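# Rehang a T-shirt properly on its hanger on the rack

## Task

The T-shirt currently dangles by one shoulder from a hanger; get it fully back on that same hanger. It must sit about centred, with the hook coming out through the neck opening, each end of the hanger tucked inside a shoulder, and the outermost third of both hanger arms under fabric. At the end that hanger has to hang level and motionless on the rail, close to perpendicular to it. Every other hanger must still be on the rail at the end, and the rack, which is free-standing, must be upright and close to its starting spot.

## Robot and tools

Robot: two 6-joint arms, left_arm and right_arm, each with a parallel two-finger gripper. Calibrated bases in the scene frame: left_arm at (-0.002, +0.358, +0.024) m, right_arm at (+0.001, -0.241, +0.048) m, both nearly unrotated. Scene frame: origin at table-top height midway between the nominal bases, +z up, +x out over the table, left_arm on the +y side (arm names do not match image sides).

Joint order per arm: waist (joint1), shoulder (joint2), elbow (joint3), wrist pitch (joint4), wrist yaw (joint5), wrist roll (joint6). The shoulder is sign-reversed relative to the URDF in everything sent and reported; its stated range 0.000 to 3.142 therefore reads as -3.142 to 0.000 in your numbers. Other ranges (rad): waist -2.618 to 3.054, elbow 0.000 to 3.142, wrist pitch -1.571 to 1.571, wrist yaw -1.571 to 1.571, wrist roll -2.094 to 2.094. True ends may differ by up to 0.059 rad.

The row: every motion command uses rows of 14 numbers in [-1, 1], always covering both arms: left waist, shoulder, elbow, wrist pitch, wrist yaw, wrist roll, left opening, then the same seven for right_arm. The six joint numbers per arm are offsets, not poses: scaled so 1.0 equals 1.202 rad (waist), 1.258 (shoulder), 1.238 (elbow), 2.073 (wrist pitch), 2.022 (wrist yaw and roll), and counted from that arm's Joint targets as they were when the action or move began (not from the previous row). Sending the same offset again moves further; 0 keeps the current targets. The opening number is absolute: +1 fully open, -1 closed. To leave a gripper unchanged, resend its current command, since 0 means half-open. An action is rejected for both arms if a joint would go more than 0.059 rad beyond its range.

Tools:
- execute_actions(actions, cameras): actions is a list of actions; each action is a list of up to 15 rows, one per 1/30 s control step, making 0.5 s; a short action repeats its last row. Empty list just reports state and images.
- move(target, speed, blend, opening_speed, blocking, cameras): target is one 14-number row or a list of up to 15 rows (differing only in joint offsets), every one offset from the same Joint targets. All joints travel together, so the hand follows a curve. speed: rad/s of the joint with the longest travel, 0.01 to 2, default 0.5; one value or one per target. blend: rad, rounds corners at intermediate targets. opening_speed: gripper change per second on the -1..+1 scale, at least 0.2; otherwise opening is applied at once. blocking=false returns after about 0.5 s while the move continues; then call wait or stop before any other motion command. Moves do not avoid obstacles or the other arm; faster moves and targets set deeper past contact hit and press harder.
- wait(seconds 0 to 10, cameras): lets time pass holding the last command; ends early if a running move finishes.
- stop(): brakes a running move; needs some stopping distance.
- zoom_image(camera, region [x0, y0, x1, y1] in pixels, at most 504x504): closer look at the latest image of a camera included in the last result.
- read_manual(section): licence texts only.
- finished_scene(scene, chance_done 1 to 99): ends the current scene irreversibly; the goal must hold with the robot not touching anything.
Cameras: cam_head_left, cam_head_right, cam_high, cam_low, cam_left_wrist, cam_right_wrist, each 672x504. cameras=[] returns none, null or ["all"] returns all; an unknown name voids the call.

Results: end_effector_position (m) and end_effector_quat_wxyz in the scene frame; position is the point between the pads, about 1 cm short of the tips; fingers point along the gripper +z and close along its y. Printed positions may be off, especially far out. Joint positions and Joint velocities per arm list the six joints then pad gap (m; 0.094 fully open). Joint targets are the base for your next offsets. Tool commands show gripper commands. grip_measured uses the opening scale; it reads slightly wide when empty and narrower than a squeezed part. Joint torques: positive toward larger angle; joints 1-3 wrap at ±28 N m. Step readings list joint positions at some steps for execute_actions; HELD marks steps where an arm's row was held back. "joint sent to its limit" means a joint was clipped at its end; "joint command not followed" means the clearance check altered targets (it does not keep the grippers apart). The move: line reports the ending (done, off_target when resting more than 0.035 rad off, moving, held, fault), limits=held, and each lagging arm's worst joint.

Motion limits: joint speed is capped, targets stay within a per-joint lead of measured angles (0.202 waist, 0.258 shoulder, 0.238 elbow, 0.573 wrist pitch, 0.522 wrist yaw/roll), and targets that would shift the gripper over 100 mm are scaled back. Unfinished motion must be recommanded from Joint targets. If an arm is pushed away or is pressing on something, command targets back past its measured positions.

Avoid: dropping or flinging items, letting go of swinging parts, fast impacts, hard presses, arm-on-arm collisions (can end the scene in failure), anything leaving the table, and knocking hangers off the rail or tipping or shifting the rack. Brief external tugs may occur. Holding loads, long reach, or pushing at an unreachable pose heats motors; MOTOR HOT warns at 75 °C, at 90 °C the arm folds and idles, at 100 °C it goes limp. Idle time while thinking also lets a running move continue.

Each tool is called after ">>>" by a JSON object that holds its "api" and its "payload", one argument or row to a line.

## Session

>>> {"api": "execute_actions", "payload": {
  "actions": []
}}

Scene clock: 0.00 s.
left_arm: end_effector_position=(+0.3798, +0.3566, +0.4303) grip_measured=+1.000 end_effector_quat_wxyz=(+0.705, +0.002, +0.709, -0.004) | right_arm: end_effector_position=(+0.3824, -0.2357, +0.4538) grip_measured=+1.000 end_effector_quat_wxyz=(+0.705, -0.004, +0.709, +0.002)
Joint names: [waist, shoulder, elbow, wrist pitch, wrist yaw, wrist roll]
Joint positions: left_arm=[0 -1.047 1.047 -0.006 0.004 -0.003 0.094] | right_arm=[0 -1.047 1.047 -0.005 0.005 -0.003 0.094]
Joint velocities: left_arm=[-0.012 -0.002 -0.012 0.007 -0.022 0.081 0] | right_arm=[0.007 -0.012 -0.022 -0.022 -0.007 0.022 0]
Joint torques (N m): no reading
Motor temperatures (°C): left_arm=[29 31 33 35 28 25 27] | right_arm=[26 31 30 33 29 29 28]
Heat: left arm: 35 °C; right arm: 33 °C.
Joint targets: left_arm=[0.000 -1.042 1.051 -0.011 0.000 0.001] | right_arm=[0.000 -1.038 1.062 0.008 0.000 0.001]
Tool commands: left_gripper/opening=+1.0 right_gripper/opening=+1.0

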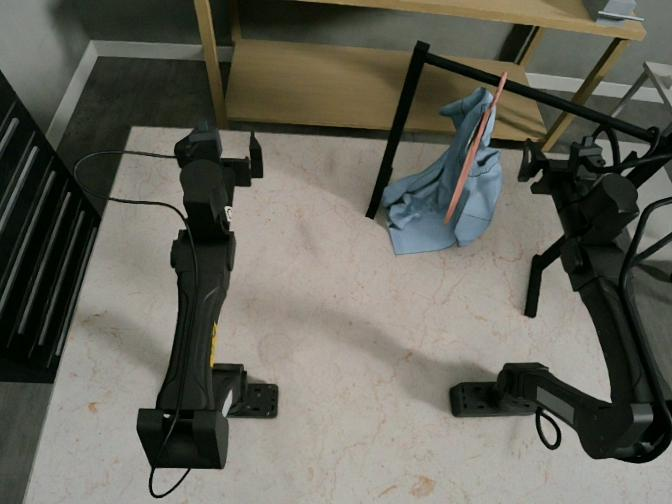

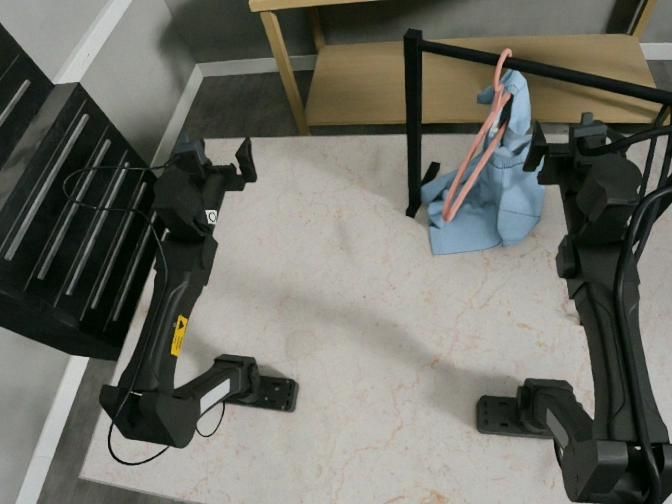

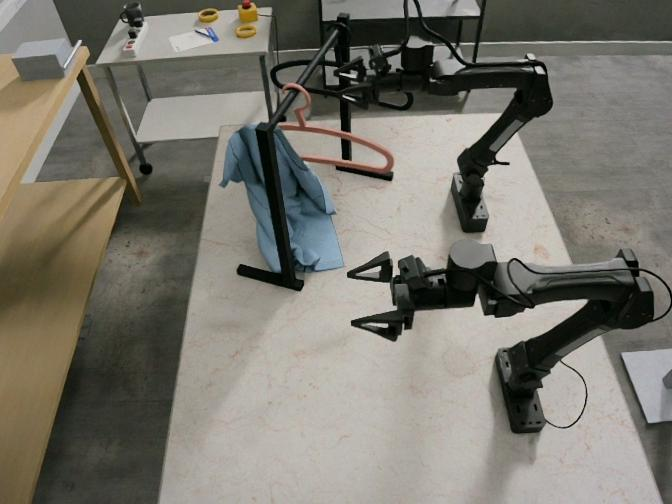

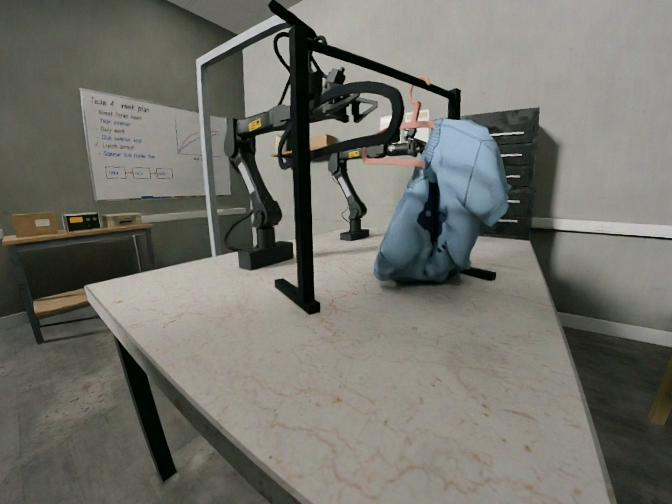

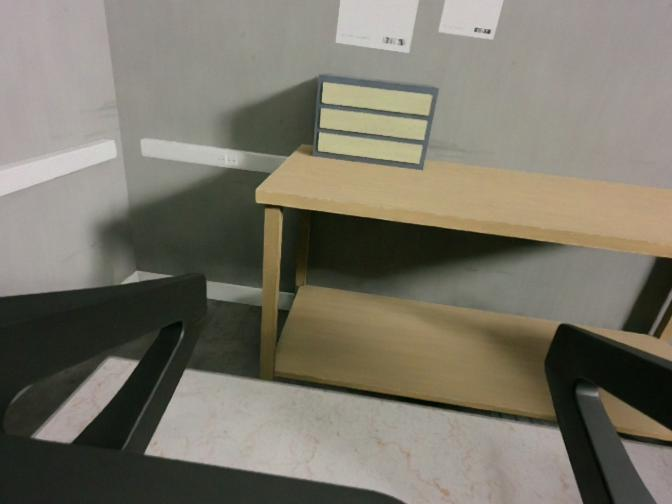

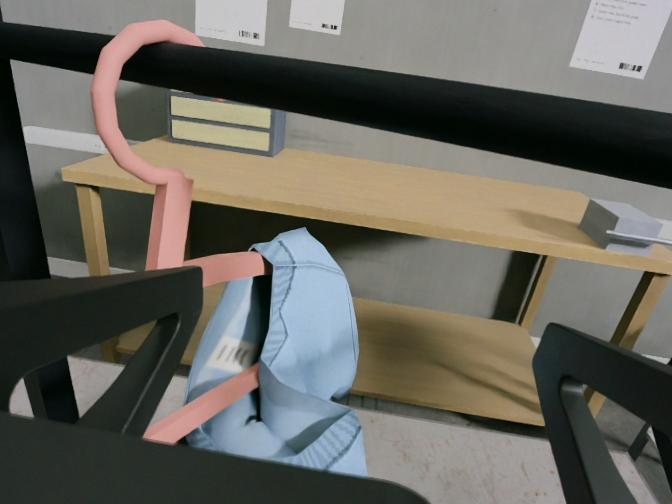

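>>> {"api": "zoom_image", "payload": {
  "camera": "cam_right_wrist",
  "region": [60, 150, 480, 504]
}}

>>> {"api": "zoom_image", "payload": {
  "camera": "cam_high",
  "region": [200, 60, 420, 300]
}}

>>> {"api": "zoom_image", "payload": {
  "camera": "cam_low",
  "region": [340, 60, 540, 300]
}}

>>> {"api": "zoom_image", "payload": {
  "camera": "cam_head_right",
  "region": [380, 20, 600, 280]
}}

>>> {"api": "zoom_image", "payload": {
  "camera": "cam_head_left",
  "region": [350, 30, 570, 280]
}}

Scaled by 1.200 from the camera's 672x504 image, which has a finer 960x720 frame.

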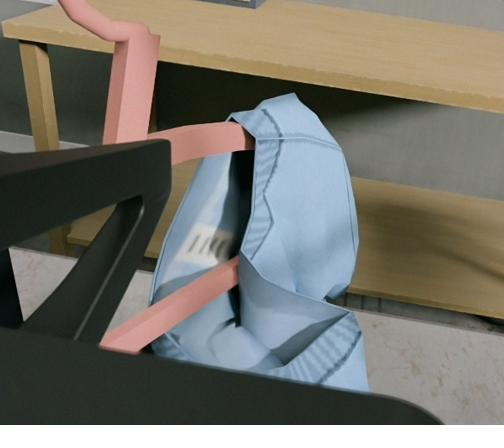

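Scaled by 2.100 from the camera's 672x504 image, which has a finer 960x720 frame.

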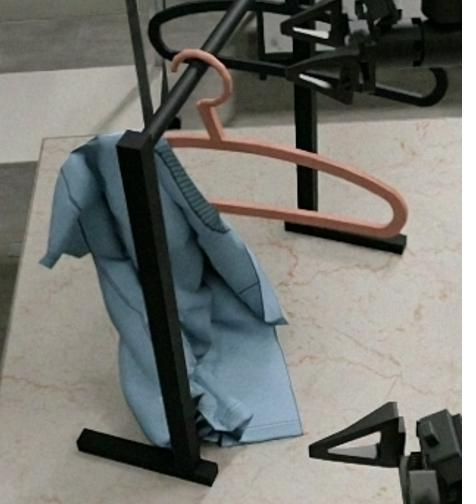

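Scaled by 2.100 from the camera's 672x504 image, which has a finer 960x720 frame.

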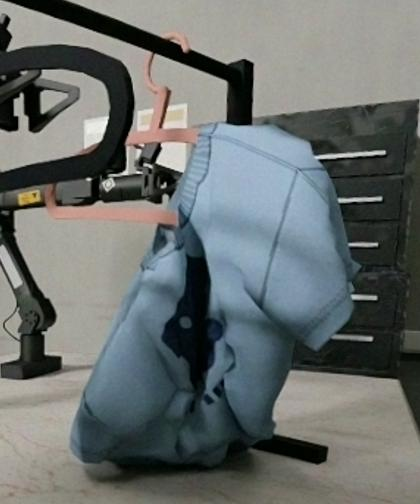

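Scaled by 1.938 from the camera's 672x504 image, which has a finer 960x720 frame.

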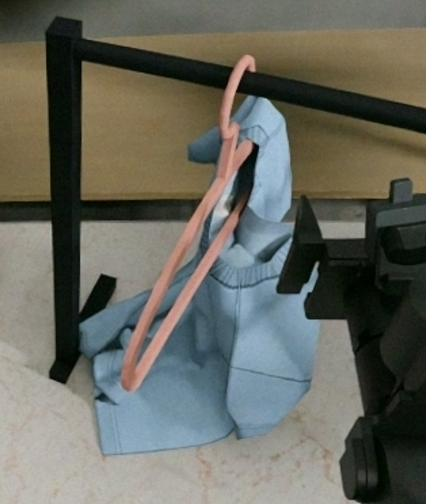

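Scaled by 2.016 from the camera's 672x504 image, which has a finer 960x720 frame.

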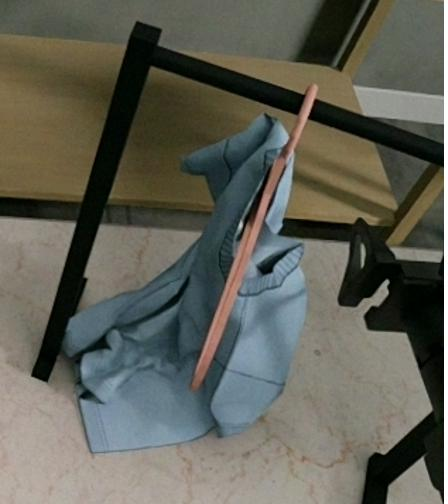

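>>> {"api": "move", "payload": {
  "target": [-0.18,0.17,0.1,-0.05,0.547,0,1,0,0,0,0,0,0,1],
  "speed": 0.8,
  "cameras": ["cam_left_wrist"]
}}

>>> {"api": "zoom_image", "payload": {
  "camera": "cam_left_wrist",
  "region": [100, 100, 580, 504]
}}

Scene clock: 3.47 s.
left_arm: end_effector_position=(+0.1632, +0.1600, +0.5078) grip_measured=+1.000 end_effector_quat_wxyz=(+0.632, +0.467, +0.478, -0.392) | right_arm: end_effector_position=(+0.3824, -0.2357, +0.4538) grip_measured=+1.000 end_effector_quat_wxyz=(+0.705, -0.004, +0.709, +0.002)
Joint names: [waist, shoulder, elbow, wrist pitch, wrist yaw, wrist roll]
Joint positions: left_arm=[-0.212 -0.834 1.15 -0.076 1.101 0.003 0.094] | right_arm=[0 -1.047 1.047 -0.005 0.005 -0.003 0.094]
Joint velocities: left_arm=[-0.017 -0.002 0.002 0.037 -0.022 -0.022 0] | right_arm=[0.002 0.017 0.012 0.037 0.022 0.022 0]
Joint torques (N m): left_arm=[-0.35 -0.08 9.92 1 -0.01 0.04] | right_arm=[-0.03 3 7.66 1.42 0.01 -0.03]
Motor temperatures (°C): left_arm=[29 31 34 36 28 25 27] | right_arm=[26 31 31 34 29 29 28]
Heat: left arm: 36 °C; right arm: 34 °C.
Joint targets: left_arm=[-0.217 -0.828 1.175 -0.115 1.106 0.001] | right_arm=[0.000 -1.038 1.062 0.008 0.000 0.001]
move: off_target (left_arm); left_arm: the wrist pitch is farthest, 0.038 rad from its target
Images, in order (width x height): cam_left_wrist 672x504.

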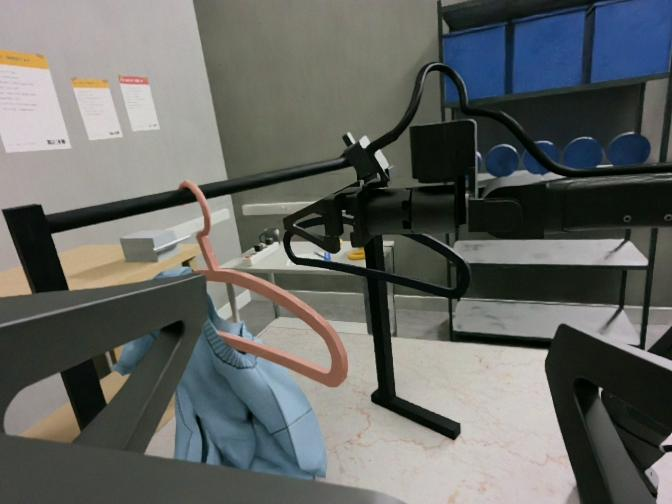

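Scaled by 1.050 from the camera's 672x504 image, which has a finer 960x720 frame.

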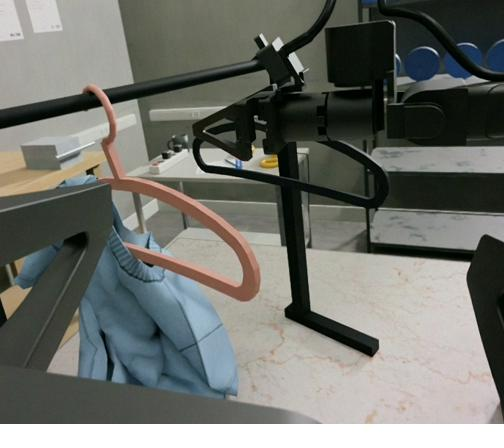

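>>> {"api": "move", "payload": {
  "target": [
    [0,0,0,0,0,0,1,0,-0.168,0.919,-0.68,0,0,1],
    [0,0,0,0,0,0,1,0.29,-0.168,0.919,-0.68,0,0,1]
  ],
  "speed": 0.8,
  "cameras": ["cam_left_wrist","cam_right_wrist"]
}}

>>> {"api": "zoom_image", "payload": {
  "camera": "cam_left_wrist",
  "region": [130, 170, 370, 480]
}}

>>> {"api": "zoom_image", "payload": {
  "camera": "cam_right_wrist",
  "region": [150, 0, 600, 450]
}}

Scene clock: 8.63 s.
left_arm: end_effector_position=(+0.1630, +0.1599, +0.5077) grip_measured=+1.000 end_effector_quat_wxyz=(+0.632, +0.467, +0.478, -0.393) | right_arm: end_effector_position=(+0.2426, -0.1500, +0.5415) grip_measured=+1.000 end_effector_quat_wxyz=(+0.524, -0.151, +0.833, +0.092)
Joint names: [waist, shoulder, elbow, wrist pitch, wrist yaw, wrist roll]
Joint positions: left_arm=[-0.212 -0.834 1.15 -0.076 1.103 0.003 0.094] | right_arm=[0.344 -1.248 2.179 -1.38 0.004 -0.003 0.094]
Joint velocities: left_arm=[-0.002 -0.002 -0.002 -0.037 0.007 0.007 0] | right_arm=[-0.002 0.002 -0.002 -0.022 -0.022 -0.007 0]
Joint torques (N m): left_arm=[-0.29 -0.31 10 1.11 -0.06 -0.02] | right_arm=[0.34 0.13 5.01 1.08 0.03 -0.02]
Motor temperatures (°C): left_arm=[29 31 34 36 28 25 27] | right_arm=[26 31 31 35 29 29 28]
Heat: left arm: 36 °C; right arm: 35 °C.
Joint targets: left_arm=[-0.217 -0.828 1.175 -0.115 1.106 0.001] | right_arm=[0.349 -1.249 2.200 -1.401 0.000 0.001]
move: off_target (left_arm); left_arm: the wrist pitch is farthest, 0.039 rad from its target
Images, in order (width x height): cam_left_wrist 672x504, cam_right_wrist 672x504.

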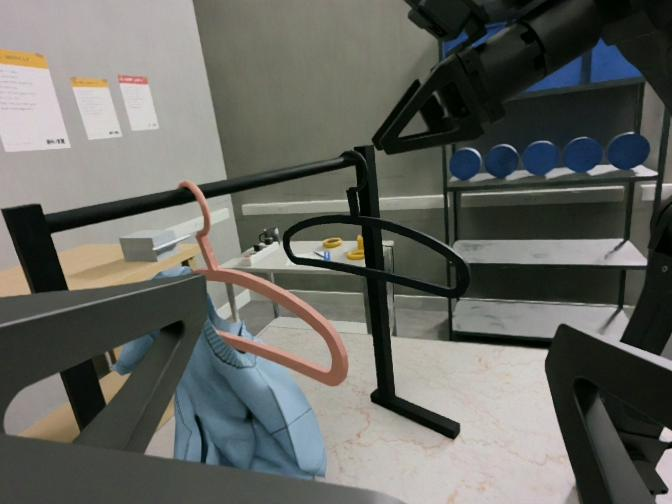

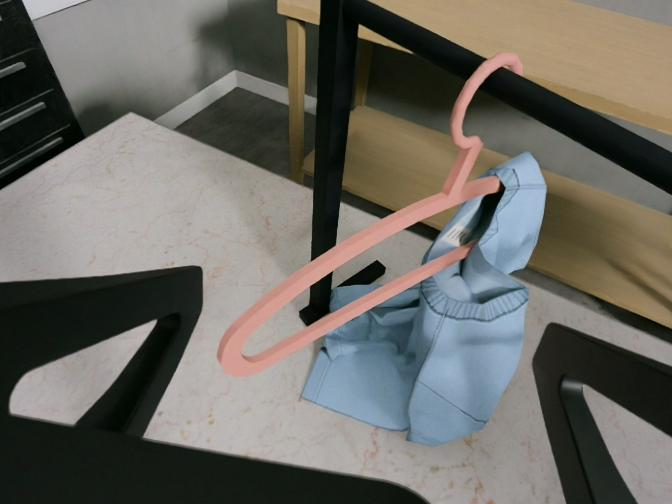

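Scaled by 1.626 from the camera's 672x504 image, which has a finer 960x720 frame.

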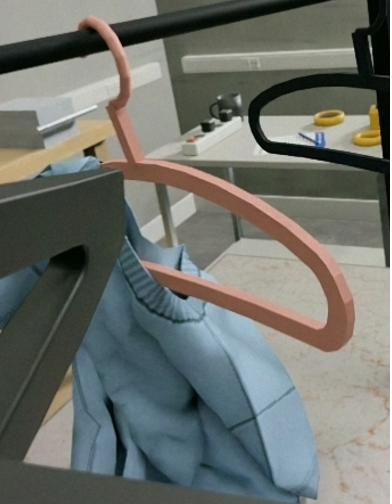

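Scaled by 1.120 from the camera's 672x504 image, which has a finer 960x720 frame.

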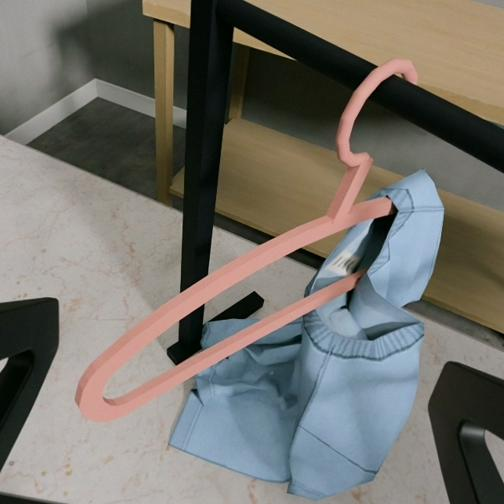

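>>> {"api": "move", "payload": {
  "target": [
    [0,0,0,0,0,0,1,0.323,-0.12,0.04,0.054,0.487,0.311,1],
    [0,0,0,0,0,0,1,0.323,-0.318,-0.015,0.053,0.487,0.311,1]
  ],
  "speed": 0.7,
  "cameras": ["cam_left_wrist","cam_right_wrist"]
}}

Scene clock: 16.23 s.
left_arm: end_effector_position=(+0.1630, +0.1599, +0.5075) grip_measured=+1.000 end_effector_quat_wxyz=(+0.632, +0.467, +0.478, -0.393) | right_arm: end_effector_position=(+0.3566, -0.1107, +0.4753) grip_measured=+1.000 end_effector_quat_wxyz=(+0.525, +0.118, +0.833, -0.129)
Joint names: [waist, shoulder, elbow, wrist pitch, wrist yaw, wrist roll]
Joint positions: left_arm=[-0.212 -0.834 1.15 -0.078 1.103 0.003 0.094] | right_arm=[0.731 -1.671 2.177 -1.32 0.962 0.617 0.094]
Joint velocities: left_arm=[0.007 -0.007 -0.017 0.022 0.037 -0.037 0] | right_arm=[0.012 0.012 0.002 -0.007 -0.022 0.066 0]
Joint torques (N m): left_arm=[-0.57 -0.2 9.87 1.09 -0.03 0] | right_arm=[0.43 8.06 5.16 1.13 0.47 0.06]
Motor temperatures (°C): left_arm=[29 31 35 36 28 25 27] | right_arm=[26 31 31 35 29 29 28]
Heat: left arm: 36 °C; right arm: 35 °C.
Joint targets: left_arm=[-0.217 -0.828 1.175 -0.115 1.106 0.001] | right_arm=[0.737 -1.649 2.181 -1.292 0.985 0.630]
move: off_target (left_arm); left_arm: the wrist pitch is farthest, 0.037 rad from its target
Images, in order (width x height): cam_left_wrist 672x504, cam_right_wrist 672x504.

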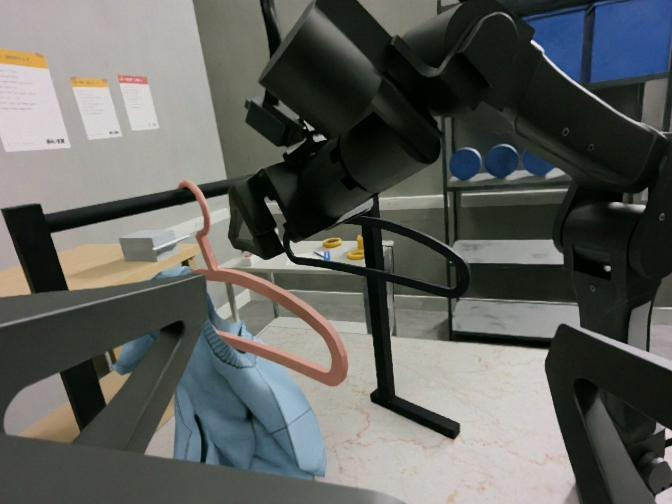

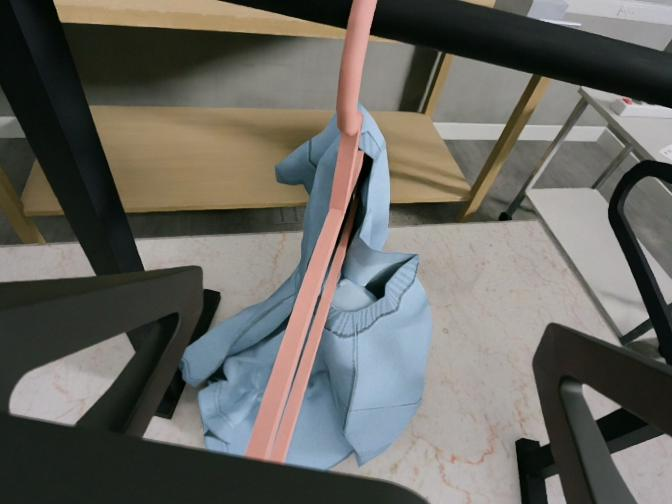

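>>> {"api": "move", "payload": {
  "target": [
    [0,0,0,0,0,0,1,-0.111,-0.032,-0.073,0.113,-0.053,-0.068,1],
    [0,0,0,0,0,0,1,-0.18,-0.055,-0.11,0.165,-0.085,-0.11,1]
  ],
  "speed": 0.3,
  "blend": 0.05,
  "cameras": ["cam_left_wrist","cam_right_wrist"]
}}

Scene clock: 18.70 s.
left_arm: end_effector_position=(+0.1630, +0.1599, +0.5075) grip_measured=+1.000 end_effector_quat_wxyz=(+0.632, +0.467, +0.478, -0.393) | right_arm: end_effector_position=(+0.4291, -0.1364, +0.4508) grip_measured=+1.000 end_effector_quat_wxyz=(+0.526, +0.125, +0.832, -0.128)
Joint names: [waist, shoulder, elbow, wrist pitch, wrist yaw, wrist roll]
Joint positions: left_arm=[-0.212 -0.834 1.15 -0.078 1.103 0.003 0.094] | right_arm=[0.521 -1.712 2.056 -0.99 0.812 0.411 0.094]
Joint velocities: left_arm=[-0.012 0.012 -0.007 -0.037 -0.037 0.007 0] | right_arm=[-0.022 0.002 -0.012 -0.022 0.022 -0.037 0]
Joint torques (N m): left_arm=[-0.42 -0.4 10.02 1.05 -0.05 0.02] | right_arm=[-0.1 6.8 4.82 1.41 0.19 -0.09]
Motor temperatures (°C): left_arm=[29 31 35 36 28 25 27] | right_arm=[26 31 31 36 29 29 28]
Heat: left arm: 36 °C; right arm: 36 °C.
Joint targets: left_arm=[-0.217 -0.828 1.175 -0.115 1.106 0.001] | right_arm=[0.520 -1.719 2.045 -0.950 0.813 0.407]
move: off_target (left_arm, right_arm); left_arm: the wrist pitch is farthest, 0.037 rad from its target; right_arm: the wrist pitch is farthest, 0.040 rad from its target
Images, in order (width x height): cam_left_wrist 672x504, cam_right_wrist 672x504.

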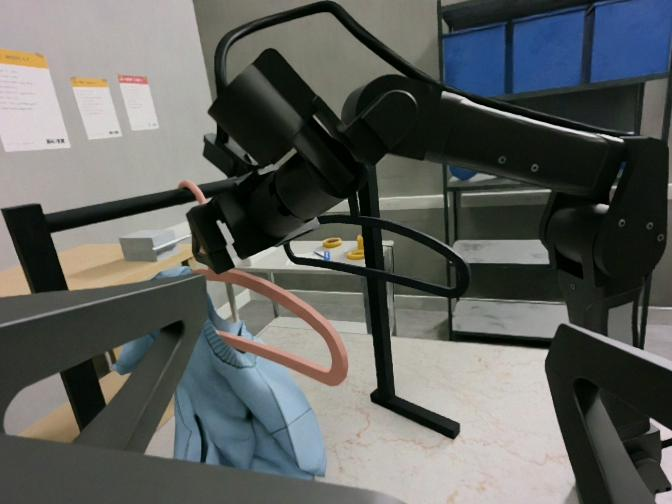

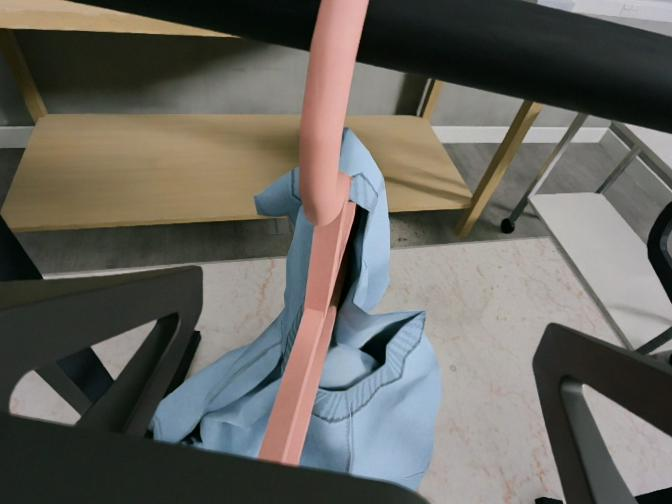

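>>> {"api": "move", "payload": {
  "target": [0,0,0,0,0,0,1,-0.064,-0.069,-0.028,0.08,-0.031,-0.031,1],
  "speed": 0.2,
  "cameras": ["cam_left_wrist","cam_right_wrist"]
}}

Scene clock: 20.67 s.
left_arm: end_effector_position=(+0.1630, +0.1599, +0.5075) grip_measured=+1.000 end_effector_quat_wxyz=(+0.632, +0.467, +0.478, -0.393) | right_arm: end_effector_position=(+0.4754, -0.1395, +0.4240) grip_measured=+1.000 end_effector_quat_wxyz=(+0.527, +0.124, +0.831, -0.127)
Joint names: [waist, shoulder, elbow, wrist pitch, wrist yaw, wrist roll]
Joint positions: left_arm=[-0.212 -0.834 1.15 -0.078 1.103 0.003 0.094] | right_arm=[0.448 -1.796 2.022 -0.826 0.749 0.348 0.094]
Joint velocities: left_arm=[-0.007 0.002 -0.007 0.037 -0.022 0.007 0] | right_arm=[-0.002 0.037 -0.012 0.007 0.007 -0.022 0]
Joint torques (N m): left_arm=[-0.38 -0.14 10.04 1.08 -0.04 0.02] | right_arm=[-0.36 7.82 5.12 1.48 0.16 -0.11]
Motor temperatures (°C): left_arm=[29 31 35 36 28 25 27] | right_arm=[26 31 31 36 29 29 28]
Heat: left arm: 36 °C; right arm: 36 °C.
Joint targets: left_arm=[-0.217 -0.828 1.175 -0.115 1.106 0.001] | right_arm=[0.443 -1.805 2.010 -0.784 0.750 0.344]
move: off_target (left_arm, right_arm); left_arm: the wrist pitch is farthest, 0.037 rad from its target; right_arm: the wrist pitch is farthest, 0.042 rad from its target
Images, in order (width x height): cam_left_wrist 672x504, cam_right_wrist 672x504.

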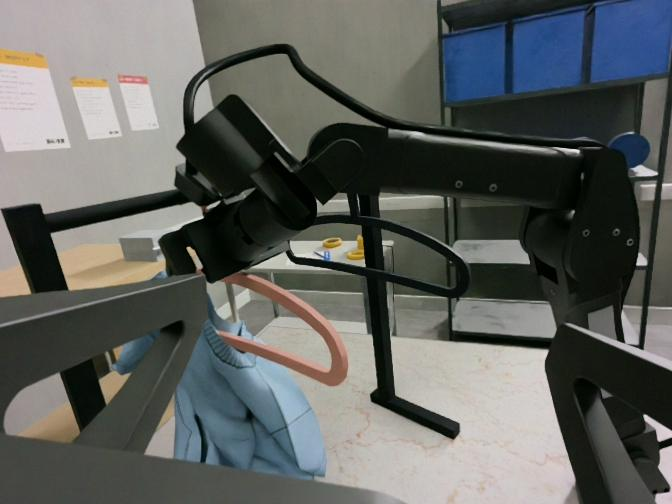

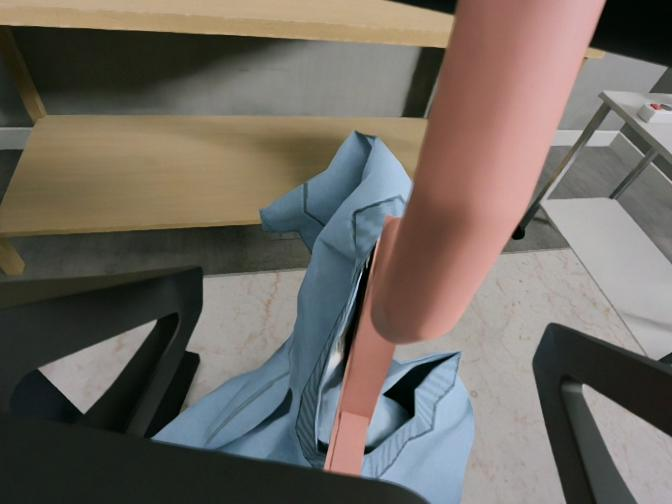

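>>> {"api": "move", "payload": {
  "target": [0,0,0,0,0,0,1,0,0,0,0,0,0,-0.6],
  "opening_speed": 0.8,
  "cameras": []
}}

>>> {"api": "move", "payload": {
  "target": [0,0,0,0,0,0,1,0,0,0,0,0,0,-1],
  "opening_speed": 0.3,
  "cameras": ["cam_left_wrist","cam_high"]
}}

Scene clock: 23.07 s.
left_arm: end_effector_position=(+0.1630, +0.1599, +0.5075) grip_measured=+1.000 end_effector_quat_wxyz=(+0.632, +0.467, +0.478, -0.393) | right_arm: end_effector_position=(+0.4756, -0.1395, +0.4242) grip_measured=-0.598 end_effector_quat_wxyz=(+0.527, +0.124, +0.831, -0.127)
Joint names: [waist, shoulder, elbow, wrist pitch, wrist yaw, wrist roll]
Joint positions: left_arm=[-0.212 -0.834 1.15 -0.078 1.103 0.003 0.094] | right_arm=[0.448 -1.796 2.022 -0.825 0.749 0.347 0.019]
Joint velocities: left_arm=[0.012 0.002 0.017 -0.022 0.051 0.066 0] | right_arm=[0.007 0.007 0.012 0.081 0.037 -0.022 0]
Joint torques (N m): left_arm=[-0.28 -0.13 9.88 1.09 -0.05 0] | right_arm=[-0.35 7.83 5.11 1.44 0.16 -0.11]
Motor temperatures (°C): left_arm=[29 31 35 36 28 25 27] | right_arm=[26 31 31 36 29 29 28]
Heat: left arm: 36 °C; right arm: 36 °C.
Joint targets: left_arm=[-0.217 -0.828 1.175 -0.115 1.106 0.001] | right_arm=[0.443 -1.805 2.010 -0.784 0.750 0.344]
move: off_target (left_arm, right_arm); left_arm: the wrist pitch is farthest, 0.037 rad from its target; right_arm: the wrist pitch is farthest, 0.041 rad from its target
No camera images: "cameras" was empty.

Scene clock: 24.60 s.
left_arm: end_effector_position=(+0.1630, +0.1599, +0.5075) grip_measured=+1.000 end_effector_quat_wxyz=(+0.632, +0.467, +0.478, -0.393) | right_arm: end_effector_position=(+0.4757, -0.1394, +0.4245) grip_measured=-0.845 end_effector_quat_wxyz=(+0.528, +0.125, +0.831, -0.126)
Joint names: [waist, shoulder, elbow, wrist pitch, wrist yaw, wrist roll]
Joint positions: left_arm=[-0.212 -0.834 1.15 -0.078 1.103 0.003 0.094] | right_arm=[0.448 -1.796 2.022 -0.823 0.749 0.348 0.007]
Joint velocities: left_arm=[-0.007 0.022 0.007 -0.037 0.007 0.037 0] | right_arm=[-0.012 -0.012 -0.017 -0.037 -0.037 0.007 0.001]
Joint torques (N m): left_arm=[-0.34 -0.27 9.94 1.09 -0.04 0.01] | right_arm=[-0.36 7.83 5.11 1.43 0.17 -0.1]
Motor temperatures (°C): left_arm=[29 31 35 36 28 25 27] | right_arm=[26 31 31 36 29 29 28]
Heat: left arm: 36 °C; right arm: 36 °C.
Joint targets: left_arm=[-0.217 -0.828 1.175 -0.115 1.106 0.001] | right_arm=[0.443 -1.805 2.010 -0.784 0.750 0.344]
move: off_target (left_arm, right_arm); left_arm: the wrist pitch is farthest, 0.037 rad from its target; right_arm: the wrist pitch is farthest, 0.039 rad from its target
Images, in order (width x height): cam_high 672x504, cam_left_wrist 672x504.

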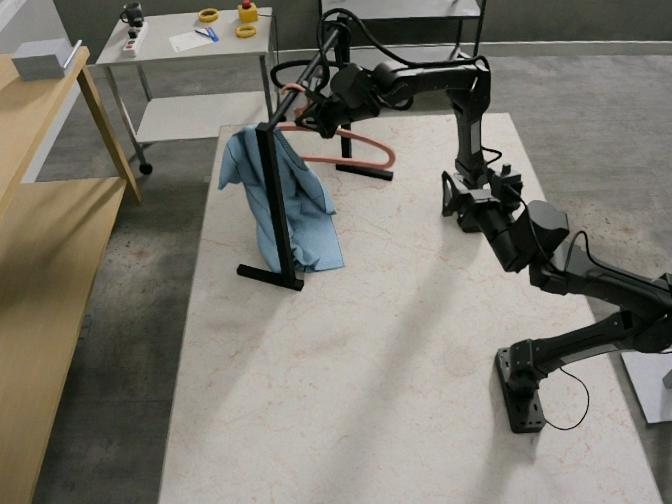

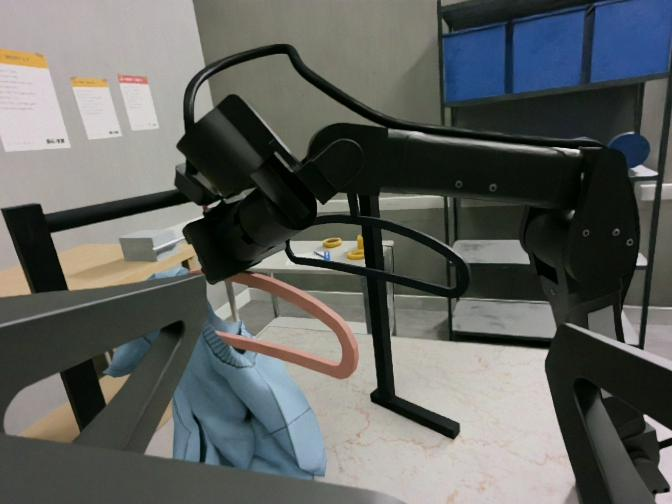

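>>> {"api": "move", "payload": {
  "target": [-0.542,-0.592,-0.036,0.169,-0.547,0,0.0,0,0,0,0,0,0,-1],
  "speed": 0.6,
  "cameras": ["cam_left_wrist","cam_head_left"]
}}

>>> {"api": "zoom_image", "payload": {
  "camera": "cam_left_wrist",
  "region": [180, 0, 600, 504]
}}

Scene clock: 28.33 s.
left_arm: end_effector_position=(+0.3247, -0.0324, +0.3132) grip_measured=+0.003 end_effector_quat_wxyz=(+0.568, +0.330, +0.703, -0.271) | right_arm: end_effector_position=(+0.4757, -0.1394, +0.4245) grip_measured=-0.845 end_effector_quat_wxyz=(+0.528, +0.125, +0.831, -0.126)
Joint names: [waist, shoulder, elbow, wrist pitch, wrist yaw, wrist roll]
Joint positions: left_arm=[-0.869 -1.559 1.15 0.2 0.011 -0.003 0.047] | right_arm=[0.448 -1.796 2.022 -0.823 0.749 0.348 0.007]
Joint velocities: left_arm=[-0.017 -0.002 0.017 -0.022 -0.007 -0.051 -0.001] | right_arm=[-0.002 0.002 0.002 -0.037 -0.051 -0.007 0]
Joint torques (N m): left_arm=[0.08 6.08 7.41 2.28 -0.11 0.04] | right_arm=[-0.36 7.82 5.12 1.43 0.17 -0.1]
Motor temperatures (°C): left_arm=[29 31 35 37 28 25 27] | right_arm=[26 32 31 36 29 29 28]
Heat: left arm: 37 °C; right arm: 36 °C.
Joint targets: left_arm=[-0.868 -1.573 1.130 0.235 0.000 0.001] | right_arm=[0.443 -1.805 2.010 -0.784 0.750 0.344]
move: off_target (right_arm); right_arm: the wrist pitch is farthest, 0.039 rad from its target
Images, in order (width x height): cam_head_left 672x504, cam_left_wrist 672x504.

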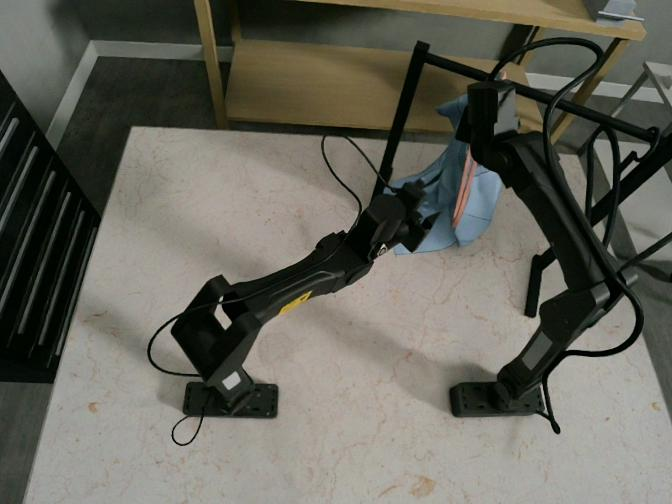

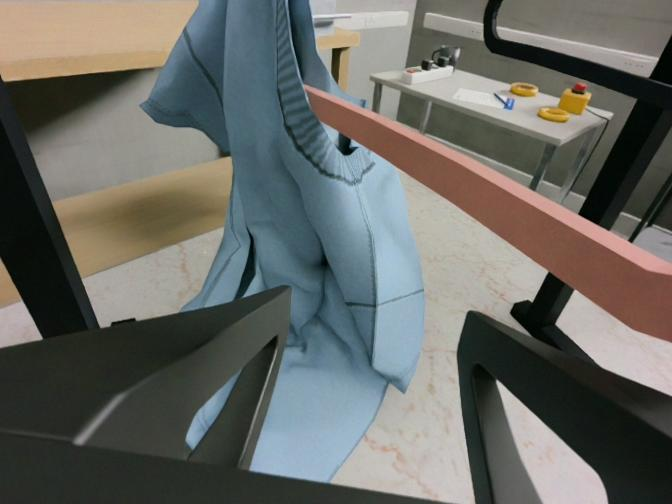

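Scaled by 1.000.

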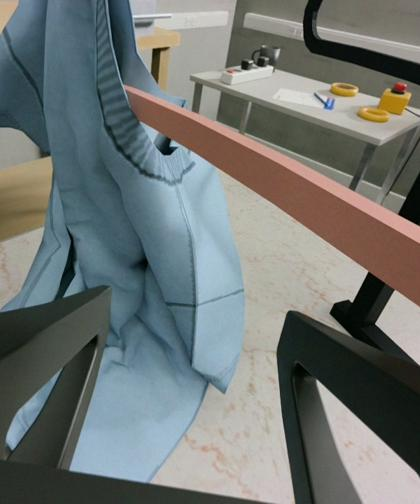

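>>> {"api": "move", "payload": {
  "target": [
    [0,-0.347,-0.296,0.537,0,0,0.0,0,0,0,0,0,0,-1],
    [0,-0.719,0.319,0.516,0,0,0.0,0,0,0,0,0,0,-1]
  ],
  "speed": 0.5,
  "blend": 0.1,
  "cameras": ["cam_left_wrist","cam_head_left"]
}}

Scene clock: 33.73 s.
left_arm: end_effector_position=(+0.4143, -0.1375, +0.2385) grip_measured=+0.003 end_effector_quat_wxyz=(+0.744, +0.242, +0.516, -0.350) | right_arm: end_effector_position=(+0.4757, -0.1394, +0.4245) grip_measured=-0.845 end_effector_quat_wxyz=(+0.528, +0.125, +0.831, -0.126)
Joint names: [waist, shoulder, elbow, wrist pitch, wrist yaw, wrist roll]
Joint positions: left_arm=[-0.869 -2.438 1.496 1.3 0.004 -0.003 0.047] | right_arm=[0.448 -1.796 2.022 -0.823 0.749 0.348 0.007]
Joint velocities: left_arm=[-0.002 0.002 -0.002 -0.066 -0.007 0.066 0] | right_arm=[0.002 0.007 -0.007 0.051 -0.022 -0.066 -0.001]
Joint torques (N m): left_arm=[0.2 9.88 10.32 1.79 -0.11 0.03] | right_arm=[-0.36 7.83 5.14 1.44 0.17 -0.09]
Motor temperatures (°C): left_arm=[29 32 35 39 28 25 27] | right_arm=[26 32 31 37 29 29 28]
Heat: left arm: 39 °C; right arm: 37 °C.
Joint targets: left_arm=[-0.868 -2.477 1.525 1.305 0.000 0.001] | right_arm=[0.443 -1.805 2.010 -0.784 0.750 0.344]
move: off_target (left_arm, right_arm); left_arm: the shoulder is farthest, 0.040 rad from its target; right_arm: the wrist pitch is farthest, 0.039 rad from its target
Images, in order (width x height): cam_head_left 672x504, cam_left_wrist 672x504.

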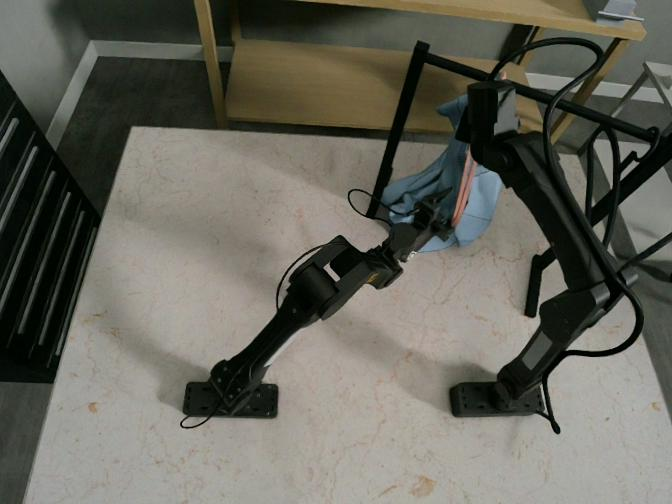

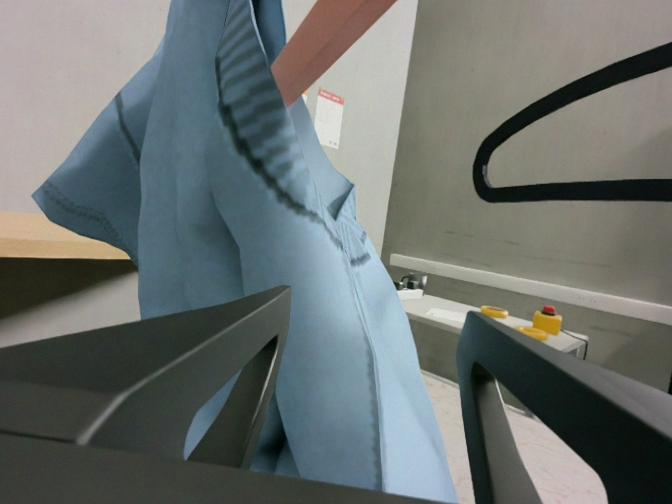

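>>> {"api": "move", "payload": {
  "target": [-0.001,-0.0994,0.264,-0.102,0,0,0.1,0,0,0,0,0,0,-1],
  "speed": 0.3,
  "cameras": ["cam_left_wrist","cam_low","cam_high"]
}}

Scene clock: 36.93 s.
left_arm: end_effector_position=(+0.4428, -0.1714, +0.2651) grip_measured=+0.097 end_effector_quat_wxyz=(+0.754, +0.234, +0.500, -0.354) | right_arm: end_effector_position=(+0.4757, -0.1394, +0.4245) grip_measured=-0.845 end_effector_quat_wxyz=(+0.528, +0.125, +0.831, -0.126)
Joint names: [waist, shoulder, elbow, wrist pitch, wrist yaw, wrist roll]
Joint positions: left_arm=[-0.869 -2.559 1.822 1.137 0.004 -0.003 0.052] | right_arm=[0.448 -1.796 2.022 -0.823 0.749 0.348 0.007]
Joint velocities: left_arm=[0.002 0.007 0.002 0.007 0.022 0.007 -0.001] | right_arm=[0.007 0.007 0.022 0.081 0.022 0.022 -0.001]
Joint torques (N m): left_arm=[-0.08 10.67 11.19 1.23 -0.11 0.01] | right_arm=[-0.35 7.82 5.11 1.44 0.16 -0.1]
Motor temperatures (°C): left_arm=[29 32 35 39 28 25 27] | right_arm=[26 32 31 37 29 29 29]
Heat: left arm: 39 °C; right arm: 37 °C.
Joint targets: left_arm=[-0.869 -2.602 1.852 1.094 0.000 0.001] | right_arm=[0.443 -1.805 2.010 -0.784 0.750 0.344]
move: off_target (left_arm, right_arm); left_arm: the wrist pitch is farthest, 0.044 rad from its target; right_arm: the wrist pitch is farthest, 0.039 rad from its target
Images, in order (width x height): cam_high 672x504, cam_low 672x504, cam_left_wrist 672x504.

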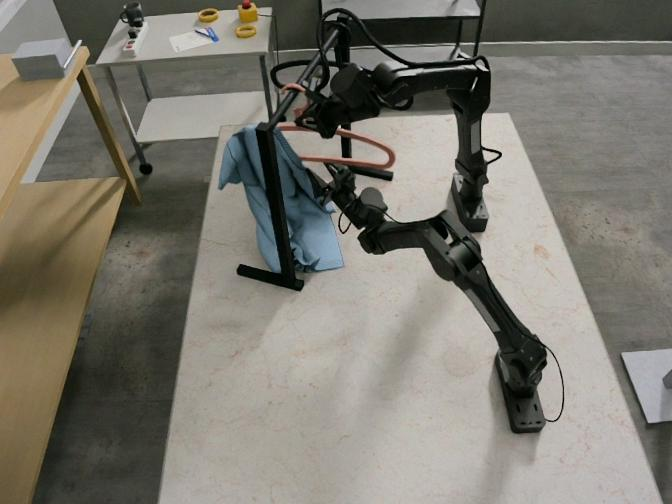

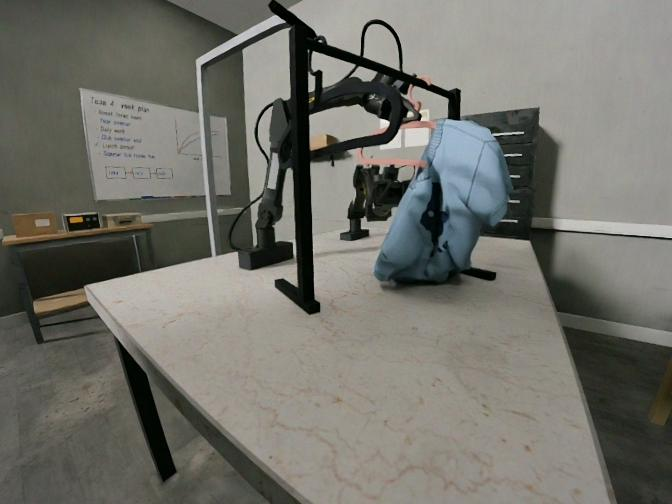

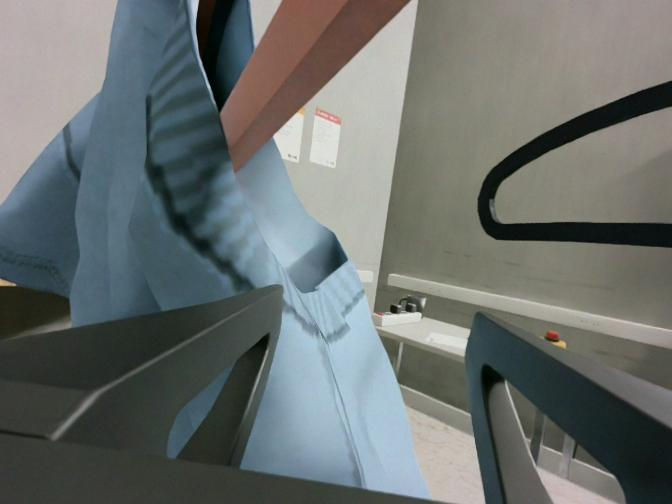

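>>> {"api": "move", "payload": {
  "target": [0.0136,-0.065,0.147,-0.063,0,0,0.1,0,0,0,0,0,0,-1],
  "speed": 0.3,
  "cameras": ["cam_left_wrist"]
}}

Scene clock: 38.60 s.
left_arm: end_effector_position=(+0.4640, -0.1857, +0.2627) grip_measured=+0.097 end_effector_quat_wxyz=(+0.748, +0.240, +0.512, -0.348) | right_arm: end_effector_position=(+0.4757, -0.1394, +0.4245) grip_measured=-0.845 end_effector_quat_wxyz=(+0.528, +0.125, +0.831, -0.126)
Joint names: [waist, shoulder, elbow, wrist pitch, wrist yaw, wrist roll]
Joint positions: left_arm=[-0.857 -2.639 2.002 1.007 0.012 -0.003 0.052] | right_arm=[0.448 -1.796 2.022 -0.823 0.749 0.348 0.007]
Joint velocities: left_arm=[0.017 -0.002 0.007 0.051 -0.022 -0.022 0] | right_arm=[-0.002 0.022 0.002 -0.081 0.066 -0.066 -0.001]
Joint torques (N m): left_arm=[0.5 11.17 11.66 1.28 -0.06 0.03] | right_arm=[-0.36 7.83 5.15 1.44 0.16 -0.1]
Motor temperatures (°C): left_arm=[29 33 35 38 28 25 27] | right_arm=[26 32 31 37 29 29 29]
Heat: left arm: 38 °C; right arm: 37 °C.
Joint targets: left_arm=[-0.853 -2.684 2.034 0.963 0.000 0.001] | right_arm=[0.443 -1.805 2.010 -0.784 0.750 0.344]
move: off_target (left_arm, right_arm); left_arm: the shoulder is farthest, 0.045 rad from its target; right_arm: the wrist pitch is farthest, 0.039 rad from its target
Images, in order (width x height): cam_left_wrist 672x504.

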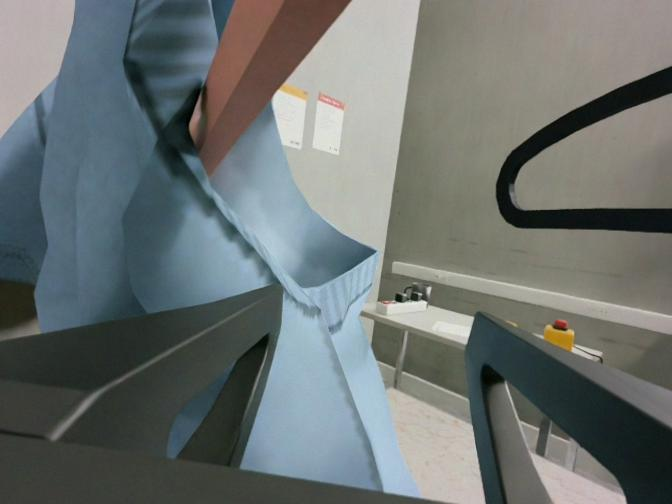

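>>> {"api": "move", "payload": {
  "target": [0,0,0,0,0,0,-1,0,0,0,0,0,0,-1],
  "opening_speed": 1,
  "cameras": ["cam_left_wrist","cam_low"]
}}

Scene clock: 40.03 s.
left_arm: end_effector_position=(+0.4641, -0.1858, +0.2624) grip_measured=-0.992 end_effector_quat_wxyz=(+0.747, +0.240, +0.512, -0.348) | right_arm: end_effector_position=(+0.4757, -0.1394, +0.4245) grip_measured=-0.845 end_effector_quat_wxyz=(+0.528, +0.125, +0.831, -0.126)
Joint names: [waist, shoulder, elbow, wrist pitch, wrist yaw, wrist roll]
Joint positions: left_arm=[-0.857 -2.639 2.002 1.005 0.012 -0.003 0] | right_arm=[0.448 -1.796 2.022 -0.823 0.749 0.348 0.007]
Joint velocities: left_arm=[-0.012 0.017 -0.007 -0.007 0.007 0.007 0] | right_arm=[-0.012 -0.007 -0.017 -0.022 -0.022 -0.11 0]
Joint torques (N m): left_arm=[0.36 11.29 11.71 1.22 -0.09 0.01] | right_arm=[-0.36 7.83 5.12 1.44 0.16 -0.1]
Motor temperatures (°C): left_arm=[29 33 35 38 28 25 27] | right_arm=[26 32 31 37 29 29 29]
Heat: left arm: 38 °C; right arm: 37 °C.
Joint targets: left_arm=[-0.853 -2.684 2.034 0.963 0.000 0.001] | right_arm=[0.443 -1.805 2.010 -0.784 0.750 0.344]
move: off_target (left_arm, right_arm); left_arm: the shoulder is farthest, 0.045 rad from its target; right_arm: the wrist pitch is farthest, 0.039 rad from its target
Images, in order (width x height): cam_low 672x504, cam_left_wrist 672x504.

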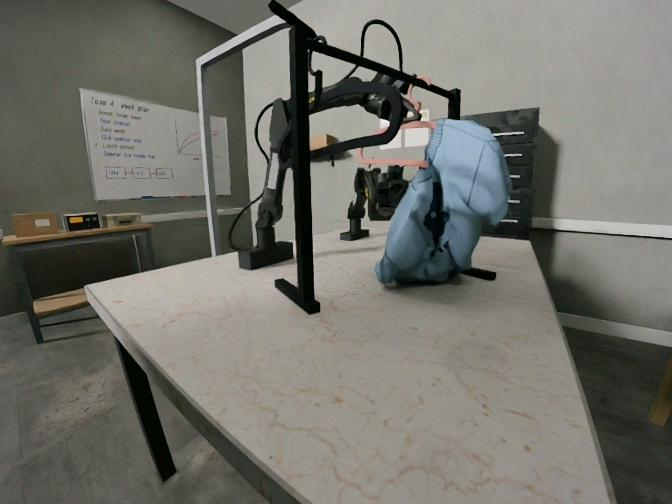

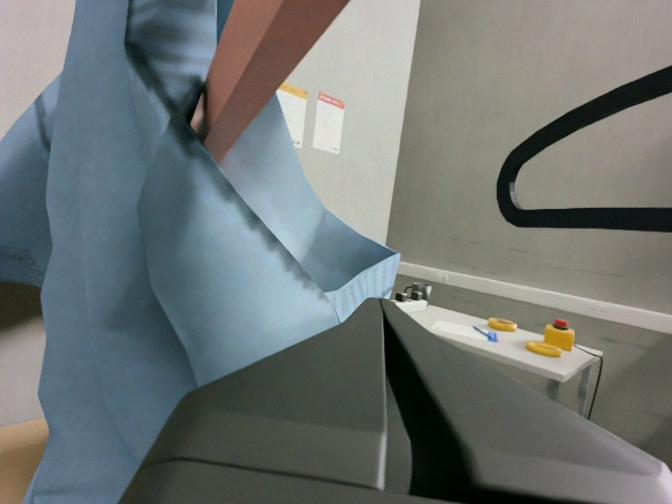

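>>> {"api": "zoom_image", "payload": {
  "camera": "cam_left_wrist",
  "region": [260, 210, 500, 390]
}}

>>> {"api": "zoom_image", "payload": {
  "camera": "cam_low",
  "region": [340, 80, 540, 230]
}}

Scaled by 2.100 from the camera's 672x504 image, which has a finer 960x720 frame.

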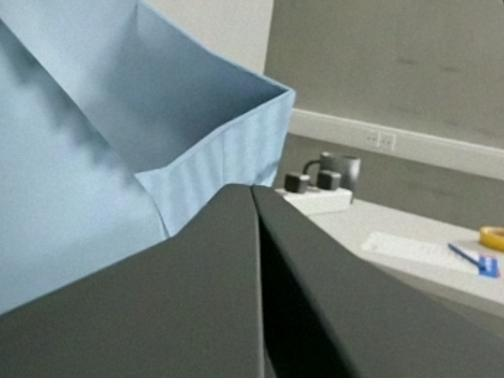

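Scaled by 2.520 from the camera's 672x504 image, which has a finer 960x720 frame.

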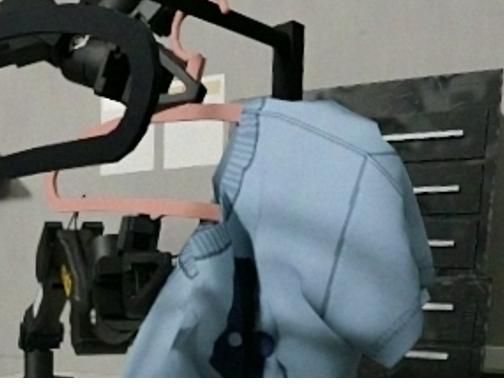

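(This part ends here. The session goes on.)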